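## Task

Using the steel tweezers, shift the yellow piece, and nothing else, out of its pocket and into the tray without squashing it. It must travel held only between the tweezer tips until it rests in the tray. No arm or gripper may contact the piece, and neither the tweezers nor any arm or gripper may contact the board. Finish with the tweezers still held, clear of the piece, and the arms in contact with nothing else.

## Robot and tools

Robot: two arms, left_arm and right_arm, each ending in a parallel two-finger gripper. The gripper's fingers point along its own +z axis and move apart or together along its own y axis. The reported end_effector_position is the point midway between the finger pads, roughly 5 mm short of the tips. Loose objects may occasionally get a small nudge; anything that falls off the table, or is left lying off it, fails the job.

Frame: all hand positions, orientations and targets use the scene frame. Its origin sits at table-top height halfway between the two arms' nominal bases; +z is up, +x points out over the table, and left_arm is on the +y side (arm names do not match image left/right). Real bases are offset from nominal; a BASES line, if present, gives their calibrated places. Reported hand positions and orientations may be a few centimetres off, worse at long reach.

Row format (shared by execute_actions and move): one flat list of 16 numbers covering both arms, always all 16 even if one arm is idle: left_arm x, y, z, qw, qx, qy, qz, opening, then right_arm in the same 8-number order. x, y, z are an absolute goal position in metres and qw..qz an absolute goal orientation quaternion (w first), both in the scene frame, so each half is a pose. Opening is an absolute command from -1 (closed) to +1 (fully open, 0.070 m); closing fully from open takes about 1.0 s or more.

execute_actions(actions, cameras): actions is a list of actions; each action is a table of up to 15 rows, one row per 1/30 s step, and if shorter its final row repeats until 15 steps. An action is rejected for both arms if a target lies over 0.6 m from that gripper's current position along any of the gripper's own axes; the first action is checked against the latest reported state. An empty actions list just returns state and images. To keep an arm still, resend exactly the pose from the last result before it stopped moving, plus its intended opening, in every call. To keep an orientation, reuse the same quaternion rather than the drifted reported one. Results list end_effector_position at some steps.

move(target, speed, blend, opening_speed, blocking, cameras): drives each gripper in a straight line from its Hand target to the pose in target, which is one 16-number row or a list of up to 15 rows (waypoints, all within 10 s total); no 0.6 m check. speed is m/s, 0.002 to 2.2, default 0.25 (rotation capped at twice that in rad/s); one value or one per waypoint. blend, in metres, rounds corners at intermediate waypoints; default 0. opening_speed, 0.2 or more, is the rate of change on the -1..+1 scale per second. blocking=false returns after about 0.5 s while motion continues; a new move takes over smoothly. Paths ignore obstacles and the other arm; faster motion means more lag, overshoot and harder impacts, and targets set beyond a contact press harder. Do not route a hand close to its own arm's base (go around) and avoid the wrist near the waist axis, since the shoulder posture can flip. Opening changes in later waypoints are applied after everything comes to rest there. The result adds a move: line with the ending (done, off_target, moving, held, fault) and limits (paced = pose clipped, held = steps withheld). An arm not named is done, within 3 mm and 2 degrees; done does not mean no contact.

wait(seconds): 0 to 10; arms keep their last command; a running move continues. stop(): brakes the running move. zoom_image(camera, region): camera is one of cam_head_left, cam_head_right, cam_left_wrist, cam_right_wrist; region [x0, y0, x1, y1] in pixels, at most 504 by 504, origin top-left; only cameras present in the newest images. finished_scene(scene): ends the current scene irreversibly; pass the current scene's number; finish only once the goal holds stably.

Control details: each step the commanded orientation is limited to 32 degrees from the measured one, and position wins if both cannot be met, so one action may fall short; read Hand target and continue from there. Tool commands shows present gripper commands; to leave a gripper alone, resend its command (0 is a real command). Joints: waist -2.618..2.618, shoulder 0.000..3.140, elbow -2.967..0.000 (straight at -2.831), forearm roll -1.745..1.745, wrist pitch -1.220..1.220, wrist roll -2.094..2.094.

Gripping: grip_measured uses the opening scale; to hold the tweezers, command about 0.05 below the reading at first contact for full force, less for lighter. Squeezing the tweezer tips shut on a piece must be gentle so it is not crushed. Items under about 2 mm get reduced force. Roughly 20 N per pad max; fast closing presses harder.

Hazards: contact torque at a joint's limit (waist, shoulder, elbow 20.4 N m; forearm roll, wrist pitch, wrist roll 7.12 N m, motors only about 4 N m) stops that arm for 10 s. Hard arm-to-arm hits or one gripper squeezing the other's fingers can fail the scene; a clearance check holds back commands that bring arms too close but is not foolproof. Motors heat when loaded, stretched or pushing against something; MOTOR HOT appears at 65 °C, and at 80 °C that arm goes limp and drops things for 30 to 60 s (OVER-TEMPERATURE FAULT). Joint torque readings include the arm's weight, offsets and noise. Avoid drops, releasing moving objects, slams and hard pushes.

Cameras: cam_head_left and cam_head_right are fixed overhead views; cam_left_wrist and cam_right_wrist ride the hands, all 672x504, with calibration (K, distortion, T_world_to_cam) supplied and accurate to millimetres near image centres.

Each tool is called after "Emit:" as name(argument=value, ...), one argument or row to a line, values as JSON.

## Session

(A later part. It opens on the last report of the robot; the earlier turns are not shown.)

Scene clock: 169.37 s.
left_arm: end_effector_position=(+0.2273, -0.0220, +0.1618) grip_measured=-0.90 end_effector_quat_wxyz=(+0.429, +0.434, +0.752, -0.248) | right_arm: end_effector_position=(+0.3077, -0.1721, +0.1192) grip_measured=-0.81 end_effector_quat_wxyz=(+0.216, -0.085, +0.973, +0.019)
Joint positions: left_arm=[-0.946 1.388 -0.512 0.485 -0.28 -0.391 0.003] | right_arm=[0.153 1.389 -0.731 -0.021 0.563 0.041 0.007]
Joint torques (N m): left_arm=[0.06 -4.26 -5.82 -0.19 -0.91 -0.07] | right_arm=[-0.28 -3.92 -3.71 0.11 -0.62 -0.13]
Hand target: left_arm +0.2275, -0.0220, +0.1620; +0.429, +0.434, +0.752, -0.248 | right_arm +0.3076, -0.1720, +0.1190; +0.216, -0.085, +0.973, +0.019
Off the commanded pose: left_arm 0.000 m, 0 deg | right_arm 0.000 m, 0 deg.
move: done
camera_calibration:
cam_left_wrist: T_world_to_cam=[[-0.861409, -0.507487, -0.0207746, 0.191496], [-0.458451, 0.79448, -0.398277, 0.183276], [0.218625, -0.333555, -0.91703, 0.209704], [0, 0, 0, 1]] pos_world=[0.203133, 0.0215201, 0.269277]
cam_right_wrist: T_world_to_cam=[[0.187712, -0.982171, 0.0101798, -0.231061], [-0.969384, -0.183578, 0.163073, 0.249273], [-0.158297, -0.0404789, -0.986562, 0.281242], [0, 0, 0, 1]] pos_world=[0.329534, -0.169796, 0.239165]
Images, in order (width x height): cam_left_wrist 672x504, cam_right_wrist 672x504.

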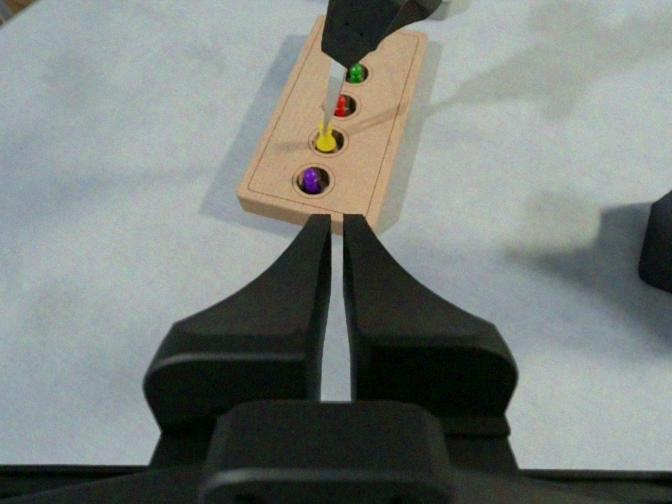

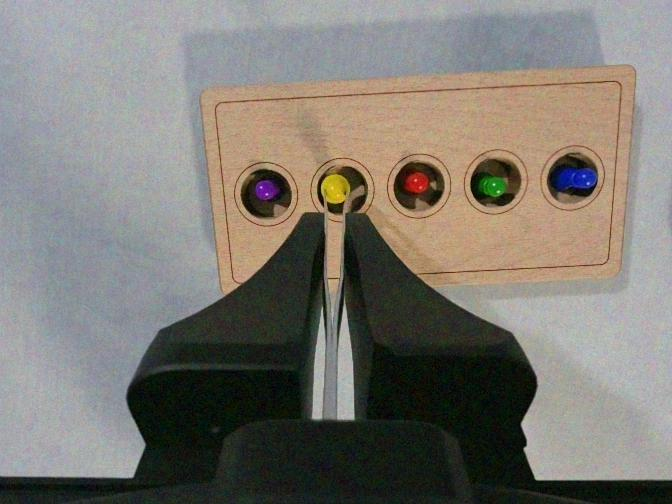

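Emit:
move(
  target=[
    [0.2275, -0.022, 0.162, 0.4291, 0.4343, 0.7522, -0.2478, -0.9, 0.3076, -0.1720, 0.17, 0.2156, -0.0851, 0.9726, 0.0189, -0.83],
    [0.2275, -0.022, 0.162, 0.5311, 0.4306, 0.6265, -0.3650, -0.9, 0.367, -0.4266, 0.19, 0.2113, 0.2113, 0.9532, -0.0468, -0.83],
  ],
  speed=[0.06, 0.13],
  blend=0.02,
)

Emit:
zoom_image(
  camera="cam_right_wrist",
  region=[230, 110, 430, 260],
)

Emit:
zoom_image(
  camera="cam_left_wrist",
  region=[240, 60, 440, 230],
)

Scene clock: 175.87 s.
left_arm: end_effector_position=(+0.2274, -0.0220, +0.1618) grip_measured=-0.90 end_effector_quat_wxyz=(+0.533, +0.432, +0.629, -0.366) | right_arm: end_effector_position=(+0.3671, -0.4271, +0.1898) grip_measured=-0.81 end_effector_quat_wxyz=(+0.211, +0.212, +0.953, -0.047)
Joint positions: left_arm=[-0.713 1.666 -0.321 0.592 -1.141 -0.175 0.004] | right_arm=[-0.571 1.669 -1.338 0.047 0.893 -0.108 0.007]
Joint torques (N m): left_arm=[0.09 -6.53 -2.51 -0.22 -0.95 -0.04] | right_arm=[0.58 -5.86 -3.95 0.14 -0.38 -0.09]
Hand target: left_arm +0.2275, -0.0220, +0.1620; +0.533, +0.432, +0.629, -0.366 | right_arm +0.3670, -0.4266, +0.1900; +0.211, +0.211, +0.953, -0.047
Off the commanded pose: left_arm 0.000 m, 0 deg | right_arm 0.001 m, 0 deg.
move: done
camera_calibration:
cam_left_wrist: T_world_to_cam=[[-0.927632, -0.373157, -0.0158814, 0.2088], [-0.255109, 0.664086, -0.702787, 0.183502], [0.272797, -0.647876, -0.711223, 0.157117], [0, 0, 0, 1]] pos_world=[0.197641, 0.0578461, 0.244024]
cam_right_wrist: T_world_to_cam=[[-0.410426, -0.911842, 0.0097152, -0.243737], [-0.89903, 0.406396, 0.163058, 0.474643], [-0.152632, 0.058189, -0.986569, 0.390029], [0, 0, 0, 1]] pos_world=[0.386213, -0.437838, 0.309764]

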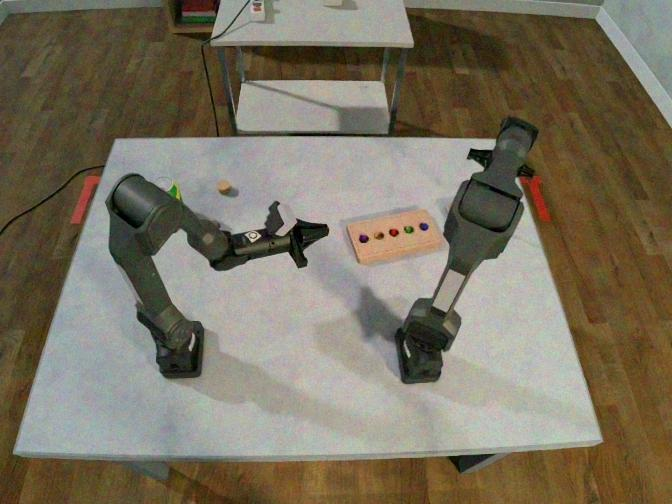

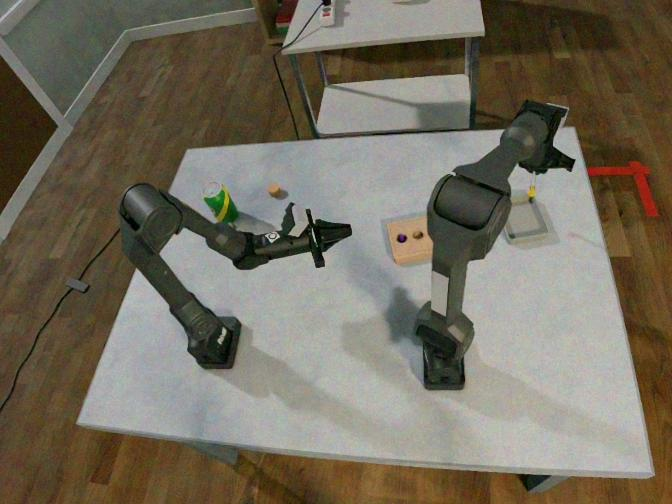

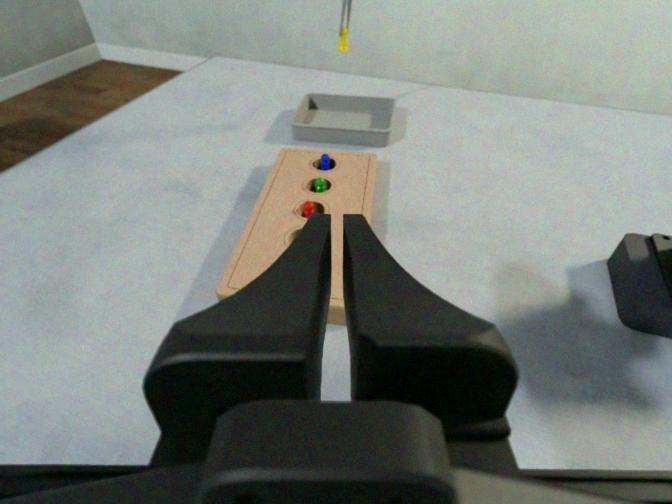

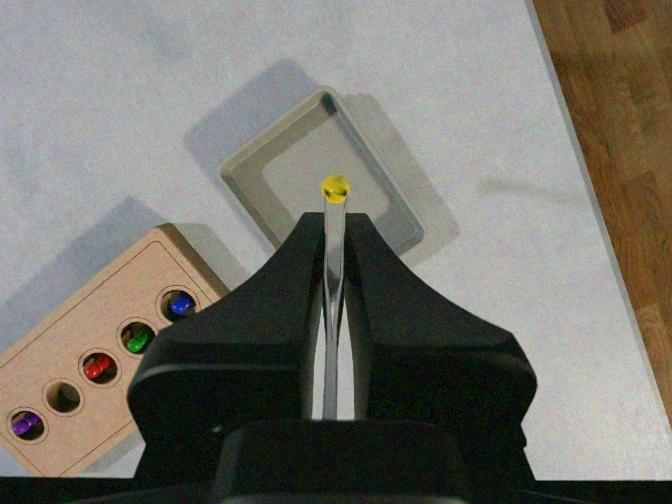

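Scaled by 2.520 from the camera's 672x504 image, which has a finer 960x720 frame.

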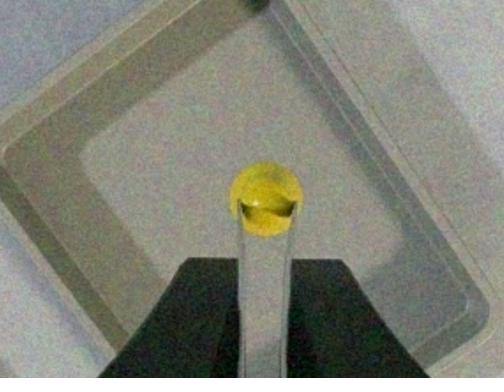

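Scaled by 2.520 from the camera's 672x504 image, which has a finer 960x720 frame.

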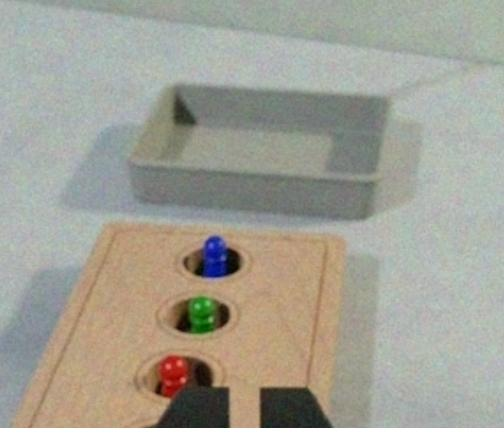

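Emit:
move(
  target=[0.2275, -0.022, 0.162, 0.5311, 0.4306, 0.6265, -0.3650, -0.9, 0.367, -0.4266, 0.117, 0.2113, 0.2113, 0.9532, -0.0468, -0.83],
  speed=0.1,
  cameras=["cam_right_wrist", "cam_left_wrist"],
)

Emit:
zoom_image(
  camera="cam_right_wrist",
  region=[280, 130, 400, 240],
)

Emit:
zoom_image(
  camera="cam_left_wrist",
  region=[280, 20, 420, 160],
)

Scene clock: 178.73 s.
left_arm: end_effector_position=(+0.2274, -0.0220, +0.1618) grip_measured=-0.90 end_effector_quat_wxyz=(+0.533, +0.432, +0.629, -0.366) | right_arm: end_effector_position=(+0.3669, -0.4267, +0.1163) grip_measured=-0.81 end_effector_quat_wxyz=(+0.211, +0.211, +0.953, -0.047)
Joint positions: left_arm=[-0.713 1.666 -0.321 0.592 -1.141 -0.175 0.004] | right_arm=[-0.57 1.743 -1.131 0.064 0.612 -0.131 0.007]
Joint torques (N m): left_arm=[-0.21 -6.86 -3.87 -0.44 -0.99 -0.16] | right_arm=[0.39 -6.34 -4.48 0.11 -0.4 -0.05]
Hand target: left_arm +0.2275, -0.0220, +0.1620; +0.533, +0.432, +0.629, -0.366 | right_arm +0.3670, -0.4266, +0.1170; +0.211, +0.211, +0.953, -0.047
Off the commanded pose: left_arm 0.000 m, 0 deg | right_arm 0.001 m, 0 deg.
move: done
camera_calibration:
cam_left_wrist: T_world_to_cam=[[-0.927632, -0.373157, -0.0158814, 0.2088], [-0.255109, 0.664086, -0.702787, 0.183502], [0.272797, -0.647876, -0.711223, 0.157117], [0, 0, 0, 1]] pos_world=[0.197641, 0.0578461, 0.244024]
cam_right_wrist: T_world_to_cam=[[-0.409345, -0.912326, 0.00986463, -0.243229], [-0.899336, 0.405291, 0.164118, 0.485829], [-0.153727, 0.0583093, -0.986391, 0.317822], [0, 0, 0, 1]] pos_world=[0.386216, -0.437339, 0.236163]
Images, in order (width x height): cam_left_wrist 672x504, cam_right_wrist 672x504.

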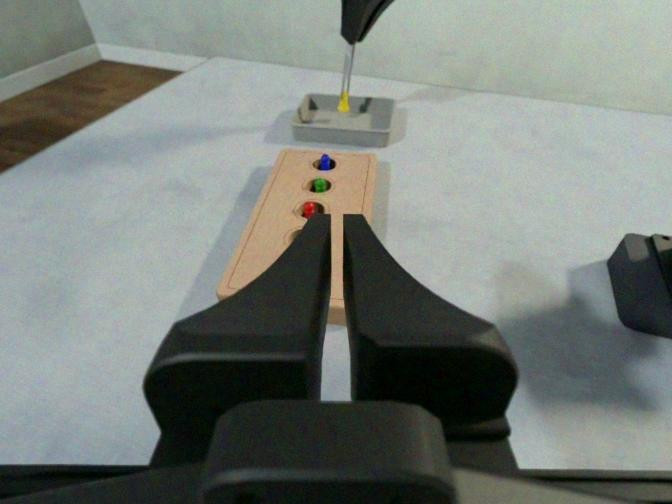

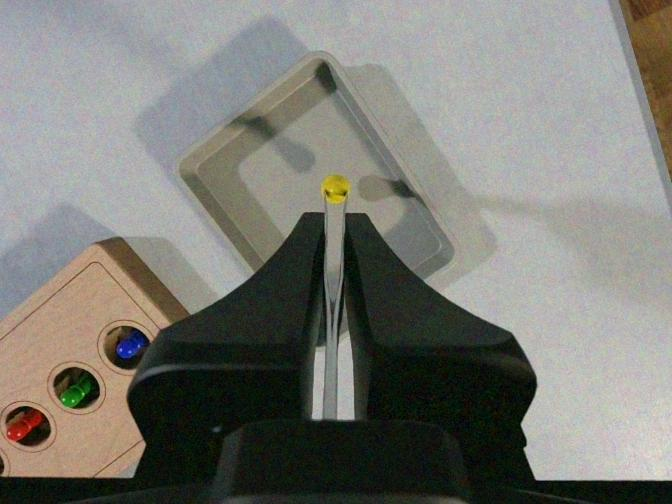

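Scaled by 4.200 from the camera's 672x504 image, which has a finer 960x720 frame.

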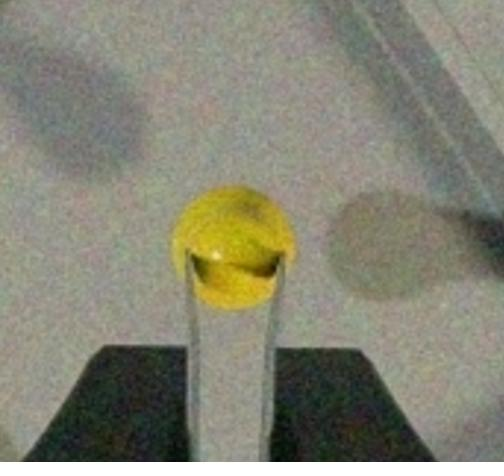

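Scaled by 3.600 from the camera's 672x504 image, which has a finer 960x720 frame.

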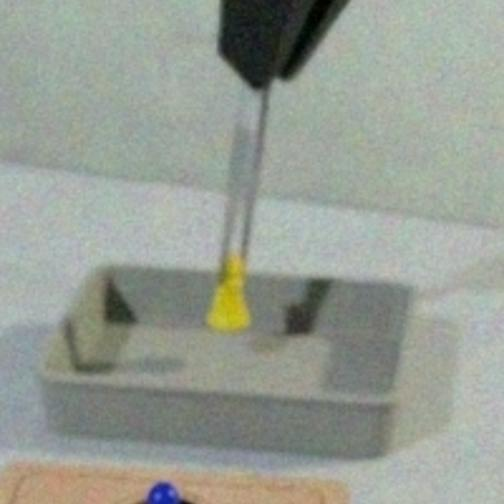

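Emit:
move(
  target=[0.2275, -0.022, 0.162, 0.5311, 0.4306, 0.6265, -0.3650, -0.9, 0.367, -0.4266, 0.107, 0.2113, 0.2113, 0.9532, -0.0468, -0.83],
  speed=0.05,
  cameras=["cam_right_wrist", "cam_left_wrist"],
)

Emit:
zoom_image(
  camera="cam_right_wrist",
  region=[280, 130, 400, 240],
)

Emit:
zoom_image(
  camera="cam_left_wrist",
  region=[300, 70, 390, 150],
)

Scene clock: 181.03 s.
left_arm: end_effector_position=(+0.2274, -0.0220, +0.1618) grip_measured=-0.90 end_effector_quat_wxyz=(+0.533, +0.432, +0.629, -0.366) | right_arm: end_effector_position=(+0.3670, -0.4268, +0.1072) grip_measured=-0.81 end_effector_quat_wxyz=(+0.211, +0.211, +0.953, -0.047)
Joint positions: left_arm=[-0.713 1.666 -0.321 0.592 -1.141 -0.175 0.004] | right_arm=[-0.57 1.757 -1.109 0.067 0.575 -0.135 0.007]
Joint torques (N m): left_arm=[-0.45 -6.7 -3.76 -0.41 -0.95 -0.19] | right_arm=[-0.19 -4.92 -4.06 0.15 -0.56 -0.1]
Hand target: left_arm +0.2275, -0.0220, +0.1620; +0.533, +0.432, +0.629, -0.366 | right_arm +0.3670, -0.4266, +0.1070; +0.211, +0.211, +0.953, -0.047
Off the commanded pose: left_arm 0.000 m, 0 deg | right_arm 0.000 m, 0 deg.
move: done
camera_calibration:
cam_left_wrist: T_world_to_cam=[[-0.927632, -0.373157, -0.0158814, 0.2088], [-0.255109, 0.664086, -0.702787, 0.183502], [0.272797, -0.647876, -0.711223, 0.157117], [0, 0, 0, 1]] pos_world=[0.197641, 0.0578461, 0.244024]
cam_right_wrist: T_world_to_cam=[[-0.409348, -0.912318, 0.0104763, -0.243315], [-0.899539, 0.405481, 0.162523, 0.487739], [-0.152521, 0.0571048, -0.986649, 0.307998], [0, 0, 0, 1]] pos_world=[0.386116, -0.437338, 0.227166]
Images, in order (width x height): cam_left_wrist 672x504, cam_right_wrist 672x504.

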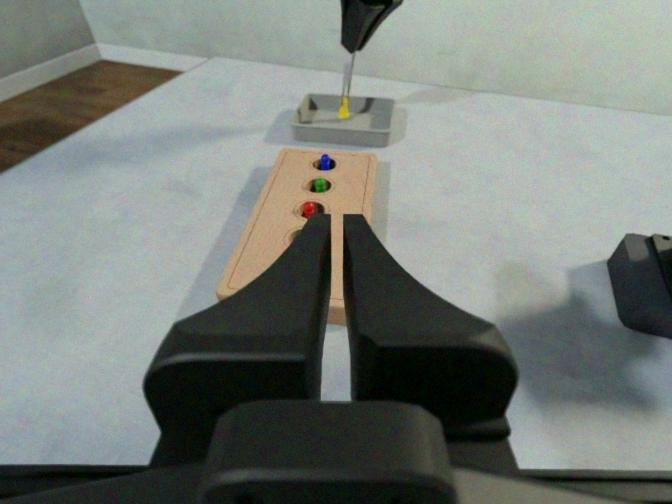

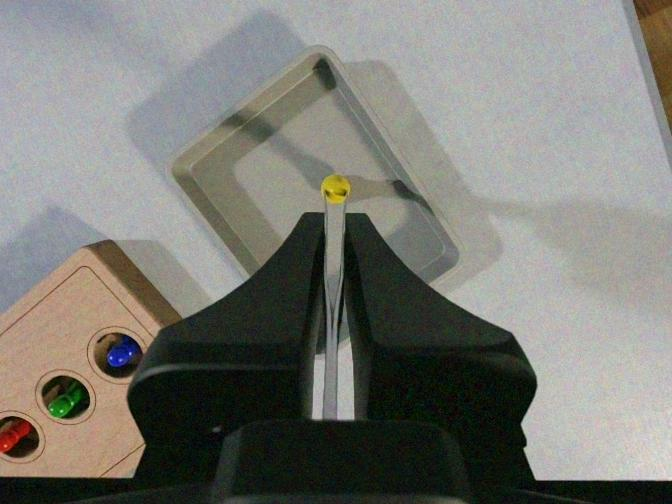

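Scaled by 4.200 from the camera's 672x504 image, which has a finer 960x720 frame.

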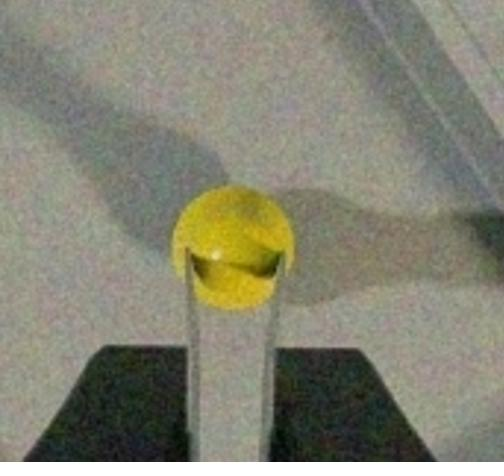

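Scaled by 5.600 from the camera's 672x504 image, which has a finer 960x720 frame.

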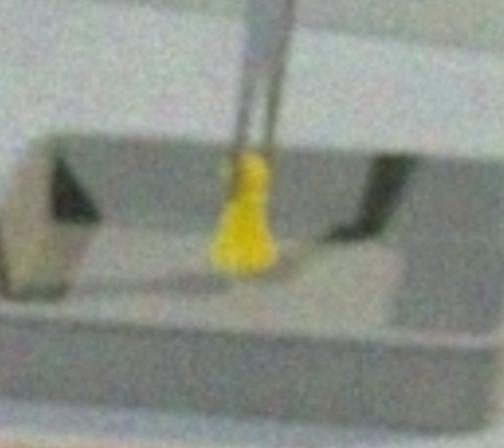

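Emit:
move(
  target=[0.2275, -0.022, 0.162, 0.5311, 0.4306, 0.6265, -0.3650, -0.9, 0.367, -0.4266, 0.1025, 0.2113, 0.2113, 0.9532, -0.0468, -0.83],
  speed=0.03,
  cameras=["cam_right_wrist", "cam_left_wrist"],
)

Emit:
zoom_image(
  camera="cam_right_wrist",
  region=[280, 130, 400, 240],
)

Emit:
zoom_image(
  camera="cam_left_wrist",
  region=[300, 70, 390, 150],
)

Scene clock: 182.57 s.
left_arm: end_effector_position=(+0.2274, -0.0220, +0.1618) grip_measured=-0.90 end_effector_quat_wxyz=(+0.533, +0.432, +0.629, -0.366) | right_arm: end_effector_position=(+0.3671, -0.4267, +0.1028) grip_measured=-0.81 end_effector_quat_wxyz=(+0.211, +0.211, +0.953, -0.047)
Joint positions: left_arm=[-0.713 1.666 -0.321 0.592 -1.141 -0.175 0.004] | right_arm=[-0.57 1.765 -1.1 0.069 0.559 -0.138 0.007]
Joint torques (N m): left_arm=[-0.23 -6.63 -3.48 -0.4 -1 -0.18] | right_arm=[-0.73 -5.01 -3.63 0.13 -0.58 -0.12]
Hand target: left_arm +0.2275, -0.0220, +0.1620; +0.533, +0.432, +0.629, -0.366 | right_arm +0.3670, -0.4266, +0.1025; +0.211, +0.211, +0.953, -0.047
Off the commanded pose: left_arm 0.000 m, 0 deg | right_arm 0.000 m, 0 deg.
move: done
camera_calibration:
cam_left_wrist: T_world_to_cam=[[-0.927632, -0.373157, -0.0158814, 0.2088], [-0.255109, 0.664086, -0.702787, 0.183502], [0.272797, -0.647876, -0.711223, 0.157117], [0, 0, 0, 1]] pos_world=[0.197641, 0.0578461, 0.244024]
cam_right_wrist: T_world_to_cam=[[-0.409349, -0.912323, 0.00997179, -0.243118], [-0.899554, 0.405398, 0.162653, 0.488484], [-0.152435, 0.0576117, -0.986633, 0.303855], [0, 0, 0, 1]] pos_world=[0.386216, -0.437338, 0.222764]
Images, in order (width x height): cam_left_wrist 672x504, cam_right_wrist 672x504.

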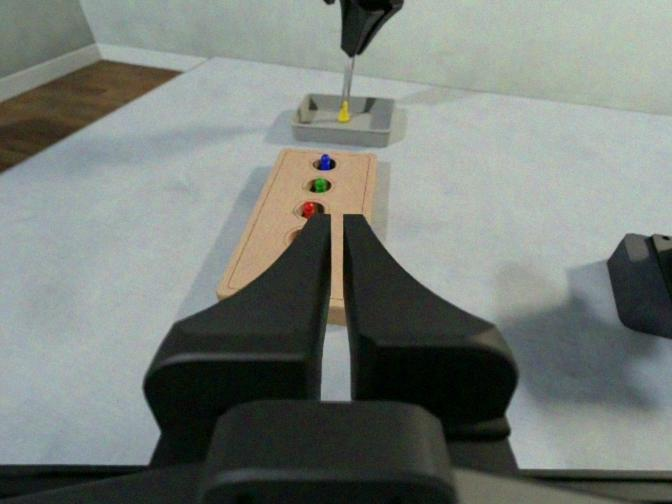

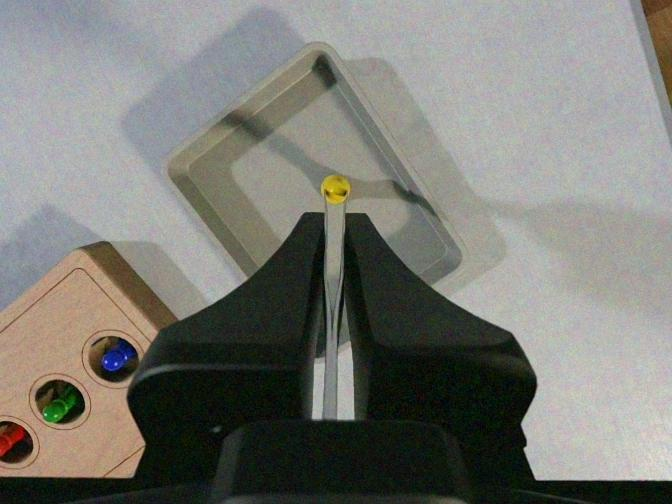

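Scaled by 4.200 from the camera's 672x504 image, which has a finer 960x720 frame.

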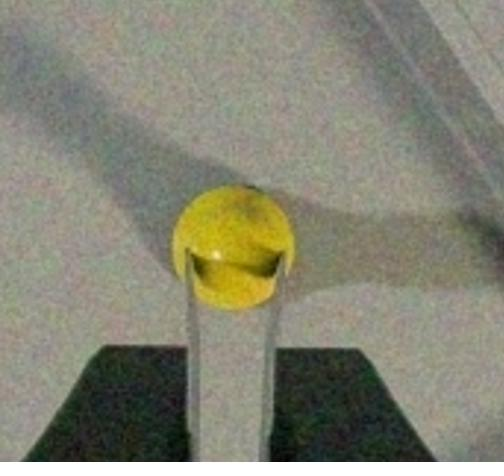

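Scaled by 5.600 from the camera's 672x504 image, which has a finer 960x720 frame.

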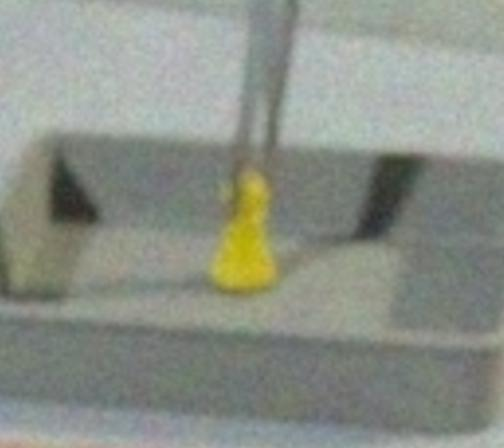

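Emit:
move(
  target=[0.2275, -0.022, 0.162, 0.5311, 0.4306, 0.6265, -0.3650, -0.9, 0.367, -0.4266, 0.1010, 0.2113, 0.2113, 0.9532, -0.0468, -0.83],
  speed=0.02,
  cameras=["cam_right_wrist", "cam_left_wrist"],
)

Emit:
zoom_image(
  camera="cam_right_wrist",
  region=[280, 130, 400, 240],
)

Emit:
zoom_image(
  camera="cam_left_wrist",
  region=[300, 70, 390, 150],
)

Scene clock: 184.30 s.
left_arm: end_effector_position=(+0.2274, -0.0220, +0.1618) grip_measured=-0.90 end_effector_quat_wxyz=(+0.533, +0.432, +0.629, -0.366) | right_arm: end_effector_position=(+0.3669, -0.4267, +0.1011) grip_measured=-0.81 end_effector_quat_wxyz=(+0.211, +0.211, +0.953, -0.047)
Joint positions: left_arm=[-0.713 1.666 -0.321 0.592 -1.141 -0.175 0.004] | right_arm=[-0.57 1.767 -1.096 0.069 0.553 -0.138 0.007]
Joint torques (N m): left_arm=[-0.45 -6.63 -2.94 -0.38 -0.98 -0.14] | right_arm=[-1.51 -4.89 -3.44 0.13 -0.6 -0.12]
Hand target: left_arm +0.2275, -0.0220, +0.1620; +0.533, +0.432, +0.629, -0.366 | right_arm +0.3670, -0.4266, +0.1010; +0.211, +0.211, +0.953, -0.047
Off the commanded pose: left_arm 0.000 m, 0 deg | right_arm 0.000 m, 0 deg.
move: done
camera_calibration:
cam_left_wrist: T_world_to_cam=[[-0.927632, -0.373157, -0.0158814, 0.2088], [-0.255109, 0.664086, -0.702787, 0.183502], [0.272797, -0.647876, -0.711223, 0.157117], [0, 0, 0, 1]] pos_world=[0.197641, 0.0578461, 0.244024]
cam_right_wrist: T_world_to_cam=[[-0.409652, -0.912186, 0.0101066, -0.242995], [-0.899349, 0.405694, 0.163043, 0.488635], [-0.152826, 0.0577016, -0.986567, 0.302338], [0, 0, 0, 1]] pos_world=[0.386115, -0.437338, 0.221065]
Images, in order (width x height): cam_left_wrist 672x504, cam_right_wrist 672x504.

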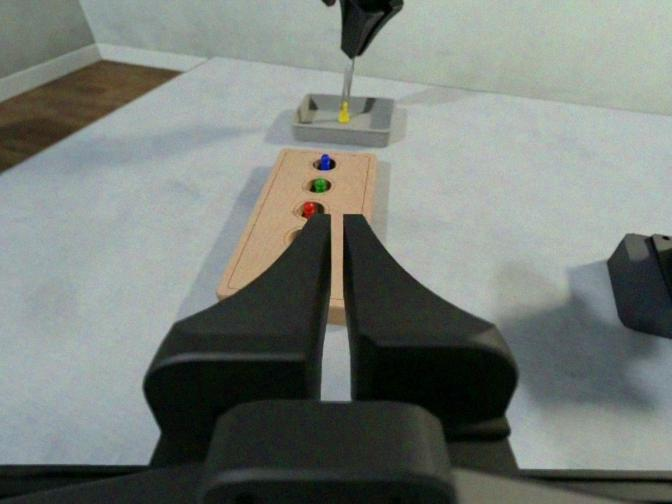

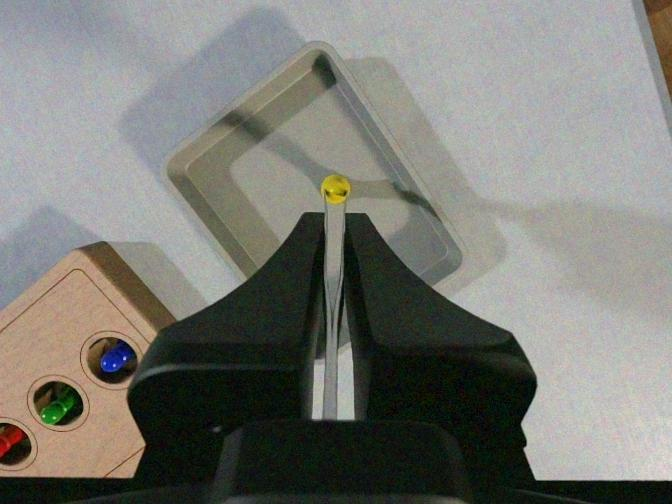

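Scaled by 4.200 from the camera's 672x504 image, which has a finer 960x720 frame.

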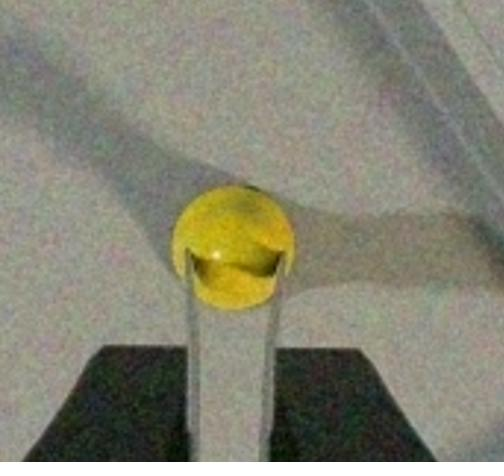

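Scaled by 5.600 from the camera's 672x504 image, which has a finer 960x720 frame.

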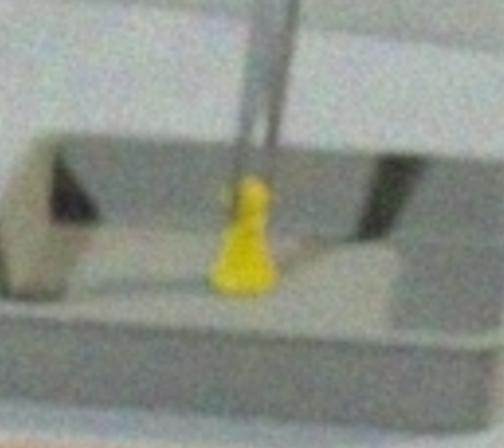

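Emit:
move(
  target=[0.2275, -0.022, 0.162, 0.5311, 0.4306, 0.6265, -0.3650, -0.9, 0.367, -0.4266, 0.1003, 0.2113, 0.2113, 0.9532, -0.0468, -0.83],
  speed=0.02,
  cameras=["cam_right_wrist", "cam_left_wrist"],
)

Emit:
zoom_image(
  camera="cam_right_wrist",
  region=[280, 130, 400, 240],
)

Scene clock: 185.63 s.
left_arm: end_effector_position=(+0.2274, -0.0220, +0.1618) grip_measured=-0.90 end_effector_quat_wxyz=(+0.533, +0.432, +0.629, -0.366) | right_arm: end_effector_position=(+0.3672, -0.4268, +0.1007) grip_measured=-0.81 end_effector_quat_wxyz=(+0.212, +0.211, +0.953, -0.047)
Joint positions: left_arm=[-0.713 1.666 -0.321 0.592 -1.141 -0.175 0.004] | right_arm=[-0.57 1.768 -1.095 0.07 0.55 -0.138 0.007]
Joint torques (N m): left_arm=[-0.35 -6.54 -2.96 -0.38 -0.99 -0.18] | right_arm=[-1.39 -4.64 -3.38 0.12 -0.59 -0.11]
Hand target: left_arm +0.2275, -0.0220, +0.1620; +0.533, +0.432, +0.629, -0.366 | right_arm +0.3670, -0.4266, +0.1003; +0.211, +0.211, +0.953, -0.047
Off the commanded pose: left_arm 0.000 m, 0 deg | right_arm 0.000 m, 0 deg.
move: done
camera_calibration:
cam_left_wrist: T_world_to_cam=[[-0.927632, -0.373157, -0.0158814, 0.2088], [-0.255109, 0.664086, -0.702787, 0.183502], [0.272797, -0.647876, -0.711223, 0.157117], [0, 0, 0, 1]] pos_world=[0.197641, 0.0578461, 0.244024]
cam_right_wrist: T_world_to_cam=[[-0.409493, -0.912259, 0.0099344, -0.243005], [-0.899592, 0.405572, 0.162005, 0.489059], [-0.15182, 0.0574032, -0.98674, 0.301478], [0, 0, 0, 1]] pos_world=[0.386215, -0.437338, 0.220665]
Images, in order (width x height): cam_left_wrist 672x504, cam_right_wrist 672x504.

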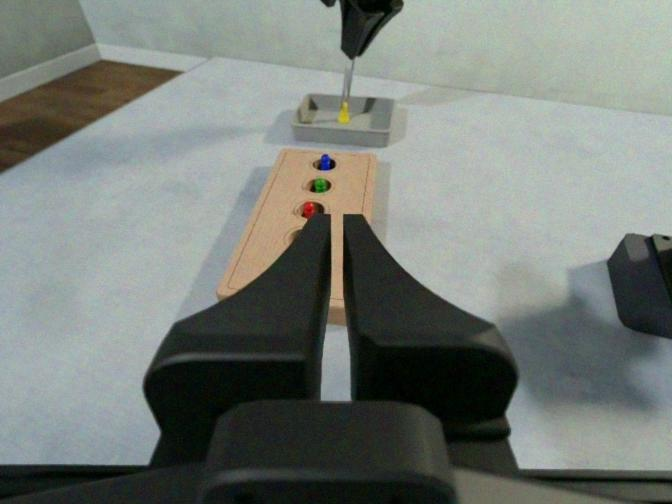

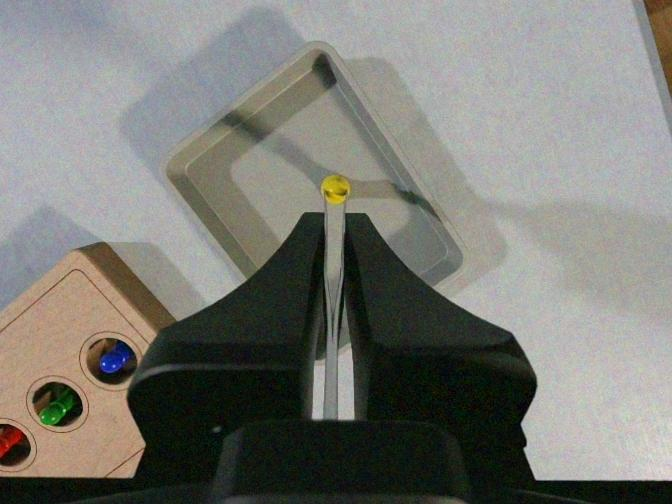

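Scaled by 4.200 from the camera's 672x504 image, which has a finer 960x720 frame.

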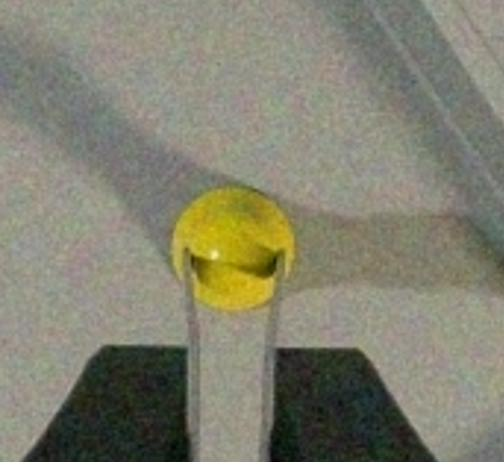

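Emit:
move(
  target=[0.2275, -0.022, 0.162, 0.5311, 0.4306, 0.6265, -0.3650, -0.9, 0.367, -0.4266, 0.1003, 0.2113, 0.2113, 0.9532, -0.0468, -0.75],
  opening_speed=0.2,
  cameras=["cam_right_wrist", "cam_left_wrist"],
)

Emit:
zoom_image(
  camera="cam_right_wrist",
  region=[280, 130, 400, 240],
)

Emit:
zoom_image(
  camera="cam_left_wrist",
  region=[300, 70, 390, 150],
)

Scene clock: 186.93 s.
left_arm: end_effector_position=(+0.2274, -0.0220, +0.1618) grip_measured=-0.90 end_effector_quat_wxyz=(+0.533, +0.432, +0.629, -0.366) | right_arm: end_effector_position=(+0.3669, -0.4266, +0.1000) grip_measured=-0.75 end_effector_quat_wxyz=(+0.211, +0.211, +0.953, -0.047)
Joint positions: left_arm=[-0.713 1.666 -0.321 0.592 -1.141 -0.175 0.004] | right_arm=[-0.57 1.769 -1.094 0.07 0.55 -0.138 0.009]
Joint torques (N m): left_arm=[-0.41 -6.62 -2.81 -0.36 -0.96 -0.15] | right_arm=[-1.35 -5.28 -3.9 0.06 -0.45 -0.1]
Hand target: left_arm +0.2275, -0.0220, +0.1620; +0.533, +0.432, +0.629, -0.366 | right_arm +0.3670, -0.4266, +0.1003; +0.211, +0.211, +0.953, -0.047
Off the commanded pose: left_arm 0.000 m, 0 deg | right_arm 0.000 m, 0 deg.
move: done
camera_calibration:
cam_left_wrist: T_world_to_cam=[[-0.927632, -0.373157, -0.0158814, 0.2088], [-0.255109, 0.664086, -0.702787, 0.183502], [0.272797, -0.647876, -0.711223, 0.157117], [0, 0, 0, 1]] pos_world=[0.197641, 0.0578461, 0.244024]
cam_right_wrist: T_world_to_cam=[[-0.409443, -0.912283, 0.00981061, -0.243042], [-0.899357, 0.405402, 0.163723, 0.488541], [-0.153339, 0.0582121, -0.986458, 0.30165], [0, 0, 0, 1]] pos_world=[0.386116, -0.437338, 0.219963]
Images, in order (width x height): cam_left_wrist 672x504, cam_right_wrist 672x504.

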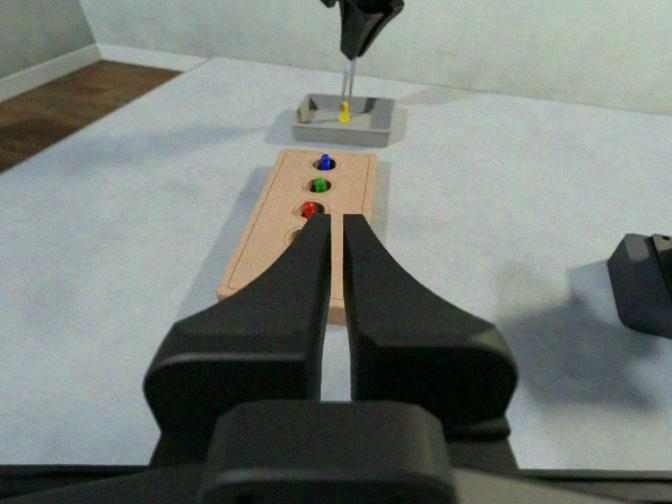

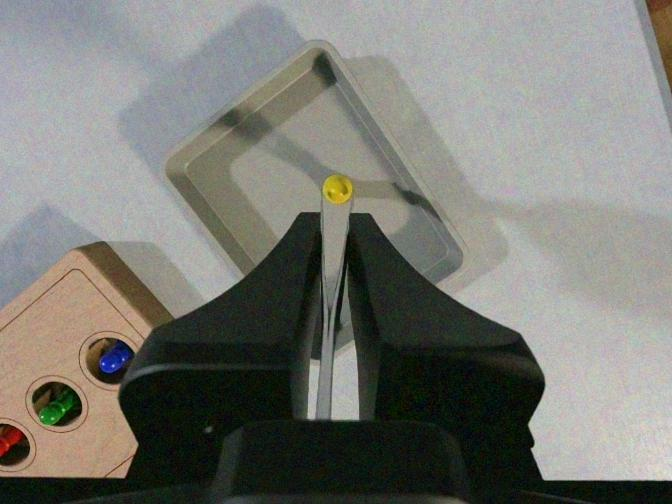

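Scaled by 4.200 from the camera's 672x504 image, which has a finer 960x720 frame.

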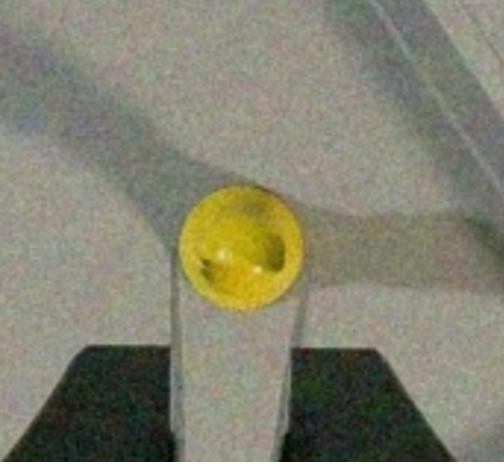

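Scaled by 5.600 from the camera's 672x504 image, which has a finer 960x720 frame.

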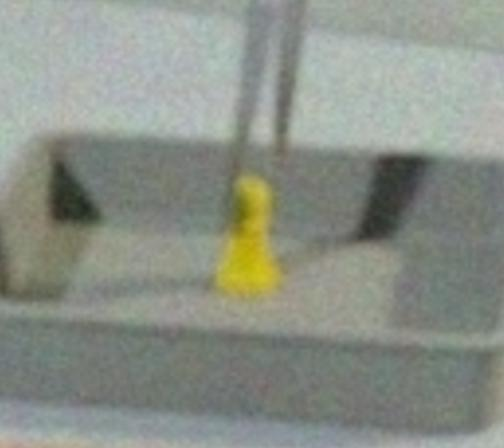

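Emit:
move(
  target=[
    [0.2275, -0.022, 0.162, 0.5311, 0.4306, 0.6265, -0.3650, -0.9, 0.367, -0.4266, 0.13, 0.2113, 0.2113, 0.9532, -0.0468, -0.75],
    [0.2275, -0.022, 0.162, 0.5311, 0.4306, 0.6265, -0.3650, -0.9, 0.350, -0.4187, 0.18, 0.2113, 0.2113, 0.9532, -0.0468, -0.76],
  ],
  speed=[0.04, 0.12],
)

Emit:
zoom_image(
  camera="cam_right_wrist",
  region=[280, 130, 400, 240],
)

Emit:
zoom_image(
  camera="cam_left_wrist",
  region=[280, 20, 420, 160],
)

Scene clock: 189.57 s.
left_arm: end_effector_position=(+0.2274, -0.0220, +0.1618) grip_measured=-0.90 end_effector_quat_wxyz=(+0.533, +0.432, +0.629, -0.366) | right_arm: end_effector_position=(+0.3501, -0.4185, +0.1803) grip_measured=-0.75 end_effector_quat_wxyz=(+0.212, +0.211, +0.953, -0.047)
Joint positions: left_arm=[-0.713 1.666 -0.321 0.592 -1.141 -0.175 0.004] | right_arm=[-0.575 1.609 -1.226 0.053 0.841 -0.119 0.009]
Joint torques (N m): left_arm=[-0.28 -6.69 -2.31 -0.32 -1 -0.17] | right_arm=[-1.35 -4.3 -3.99 -0.01 -0.64 0.04]
Hand target: left_arm +0.2275, -0.0220, +0.1620; +0.533, +0.432, +0.629, -0.366 | right_arm +0.3500, -0.4187, +0.1800; +0.211, +0.211, +0.953, -0.047
Off the commanded pose: left_arm 0.000 m, 0 deg | right_arm 0.000 m, 0 deg.
move: done
camera_calibration:
cam_left_wrist: T_world_to_cam=[[-0.927632, -0.373157, -0.0158814, 0.2088], [-0.255109, 0.664086, -0.702787, 0.183502], [0.272797, -0.647876, -0.711223, 0.157117], [0, 0, 0, 1]] pos_world=[0.197641, 0.0578461, 0.244024]
cam_right_wrist: T_world_to_cam=[[-0.408876, -0.912539, 0.00960661, -0.243527], [-0.899806, 0.404881, 0.162544, 0.457168], [-0.152217, 0.0578161, -0.986655, 0.377269], [0, 0, 0, 1]] pos_world=[0.369217, -0.429139, 0.300264]

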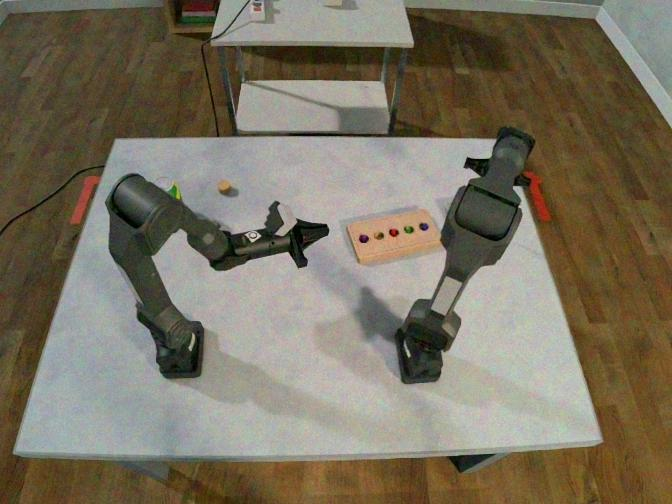

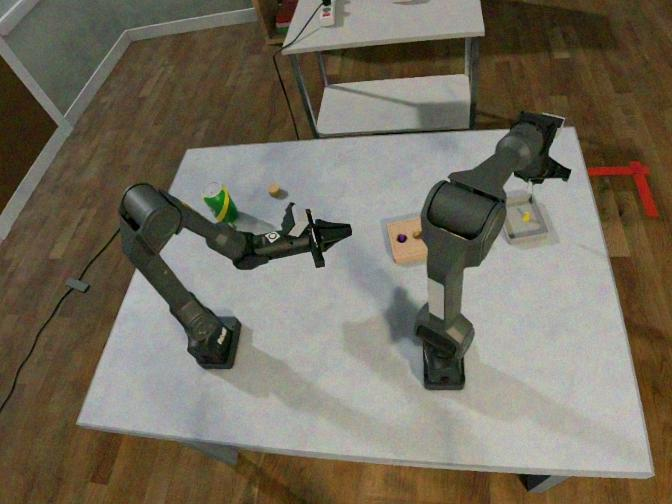

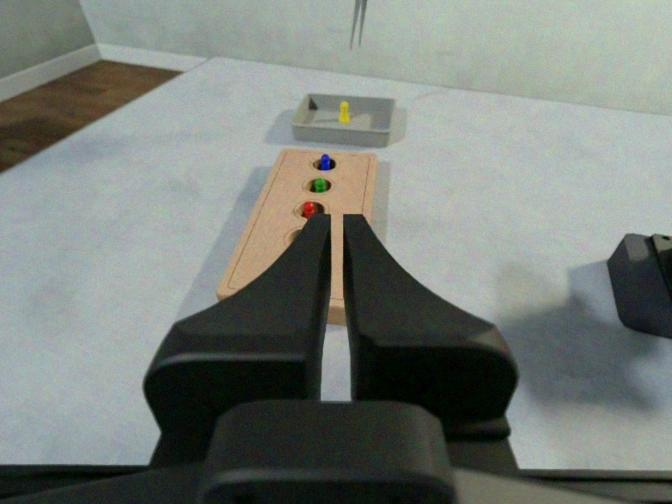

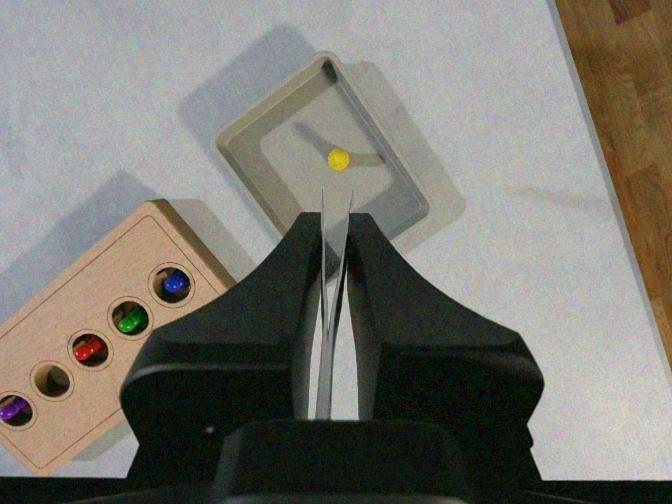

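Scaled by 4.200 from the camera's 672x504 image, which has a finer 960x720 frame.

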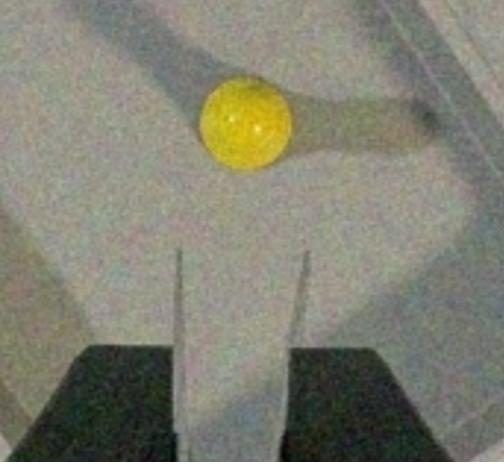

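Scaled by 3.600 from the camera's 672x504 image, which has a finer 960x720 frame.

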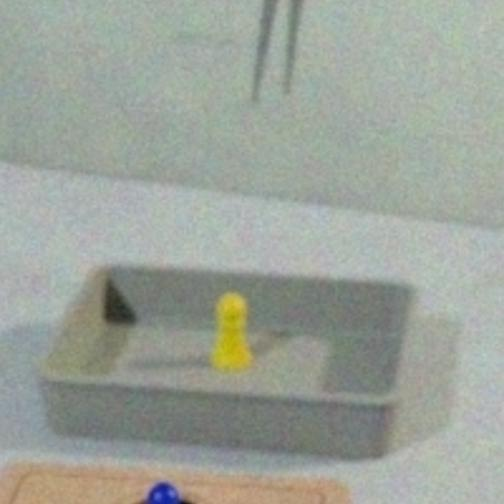

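Emit:
finished_scene(
  scene=1,
)

The scene is finished: the task was done.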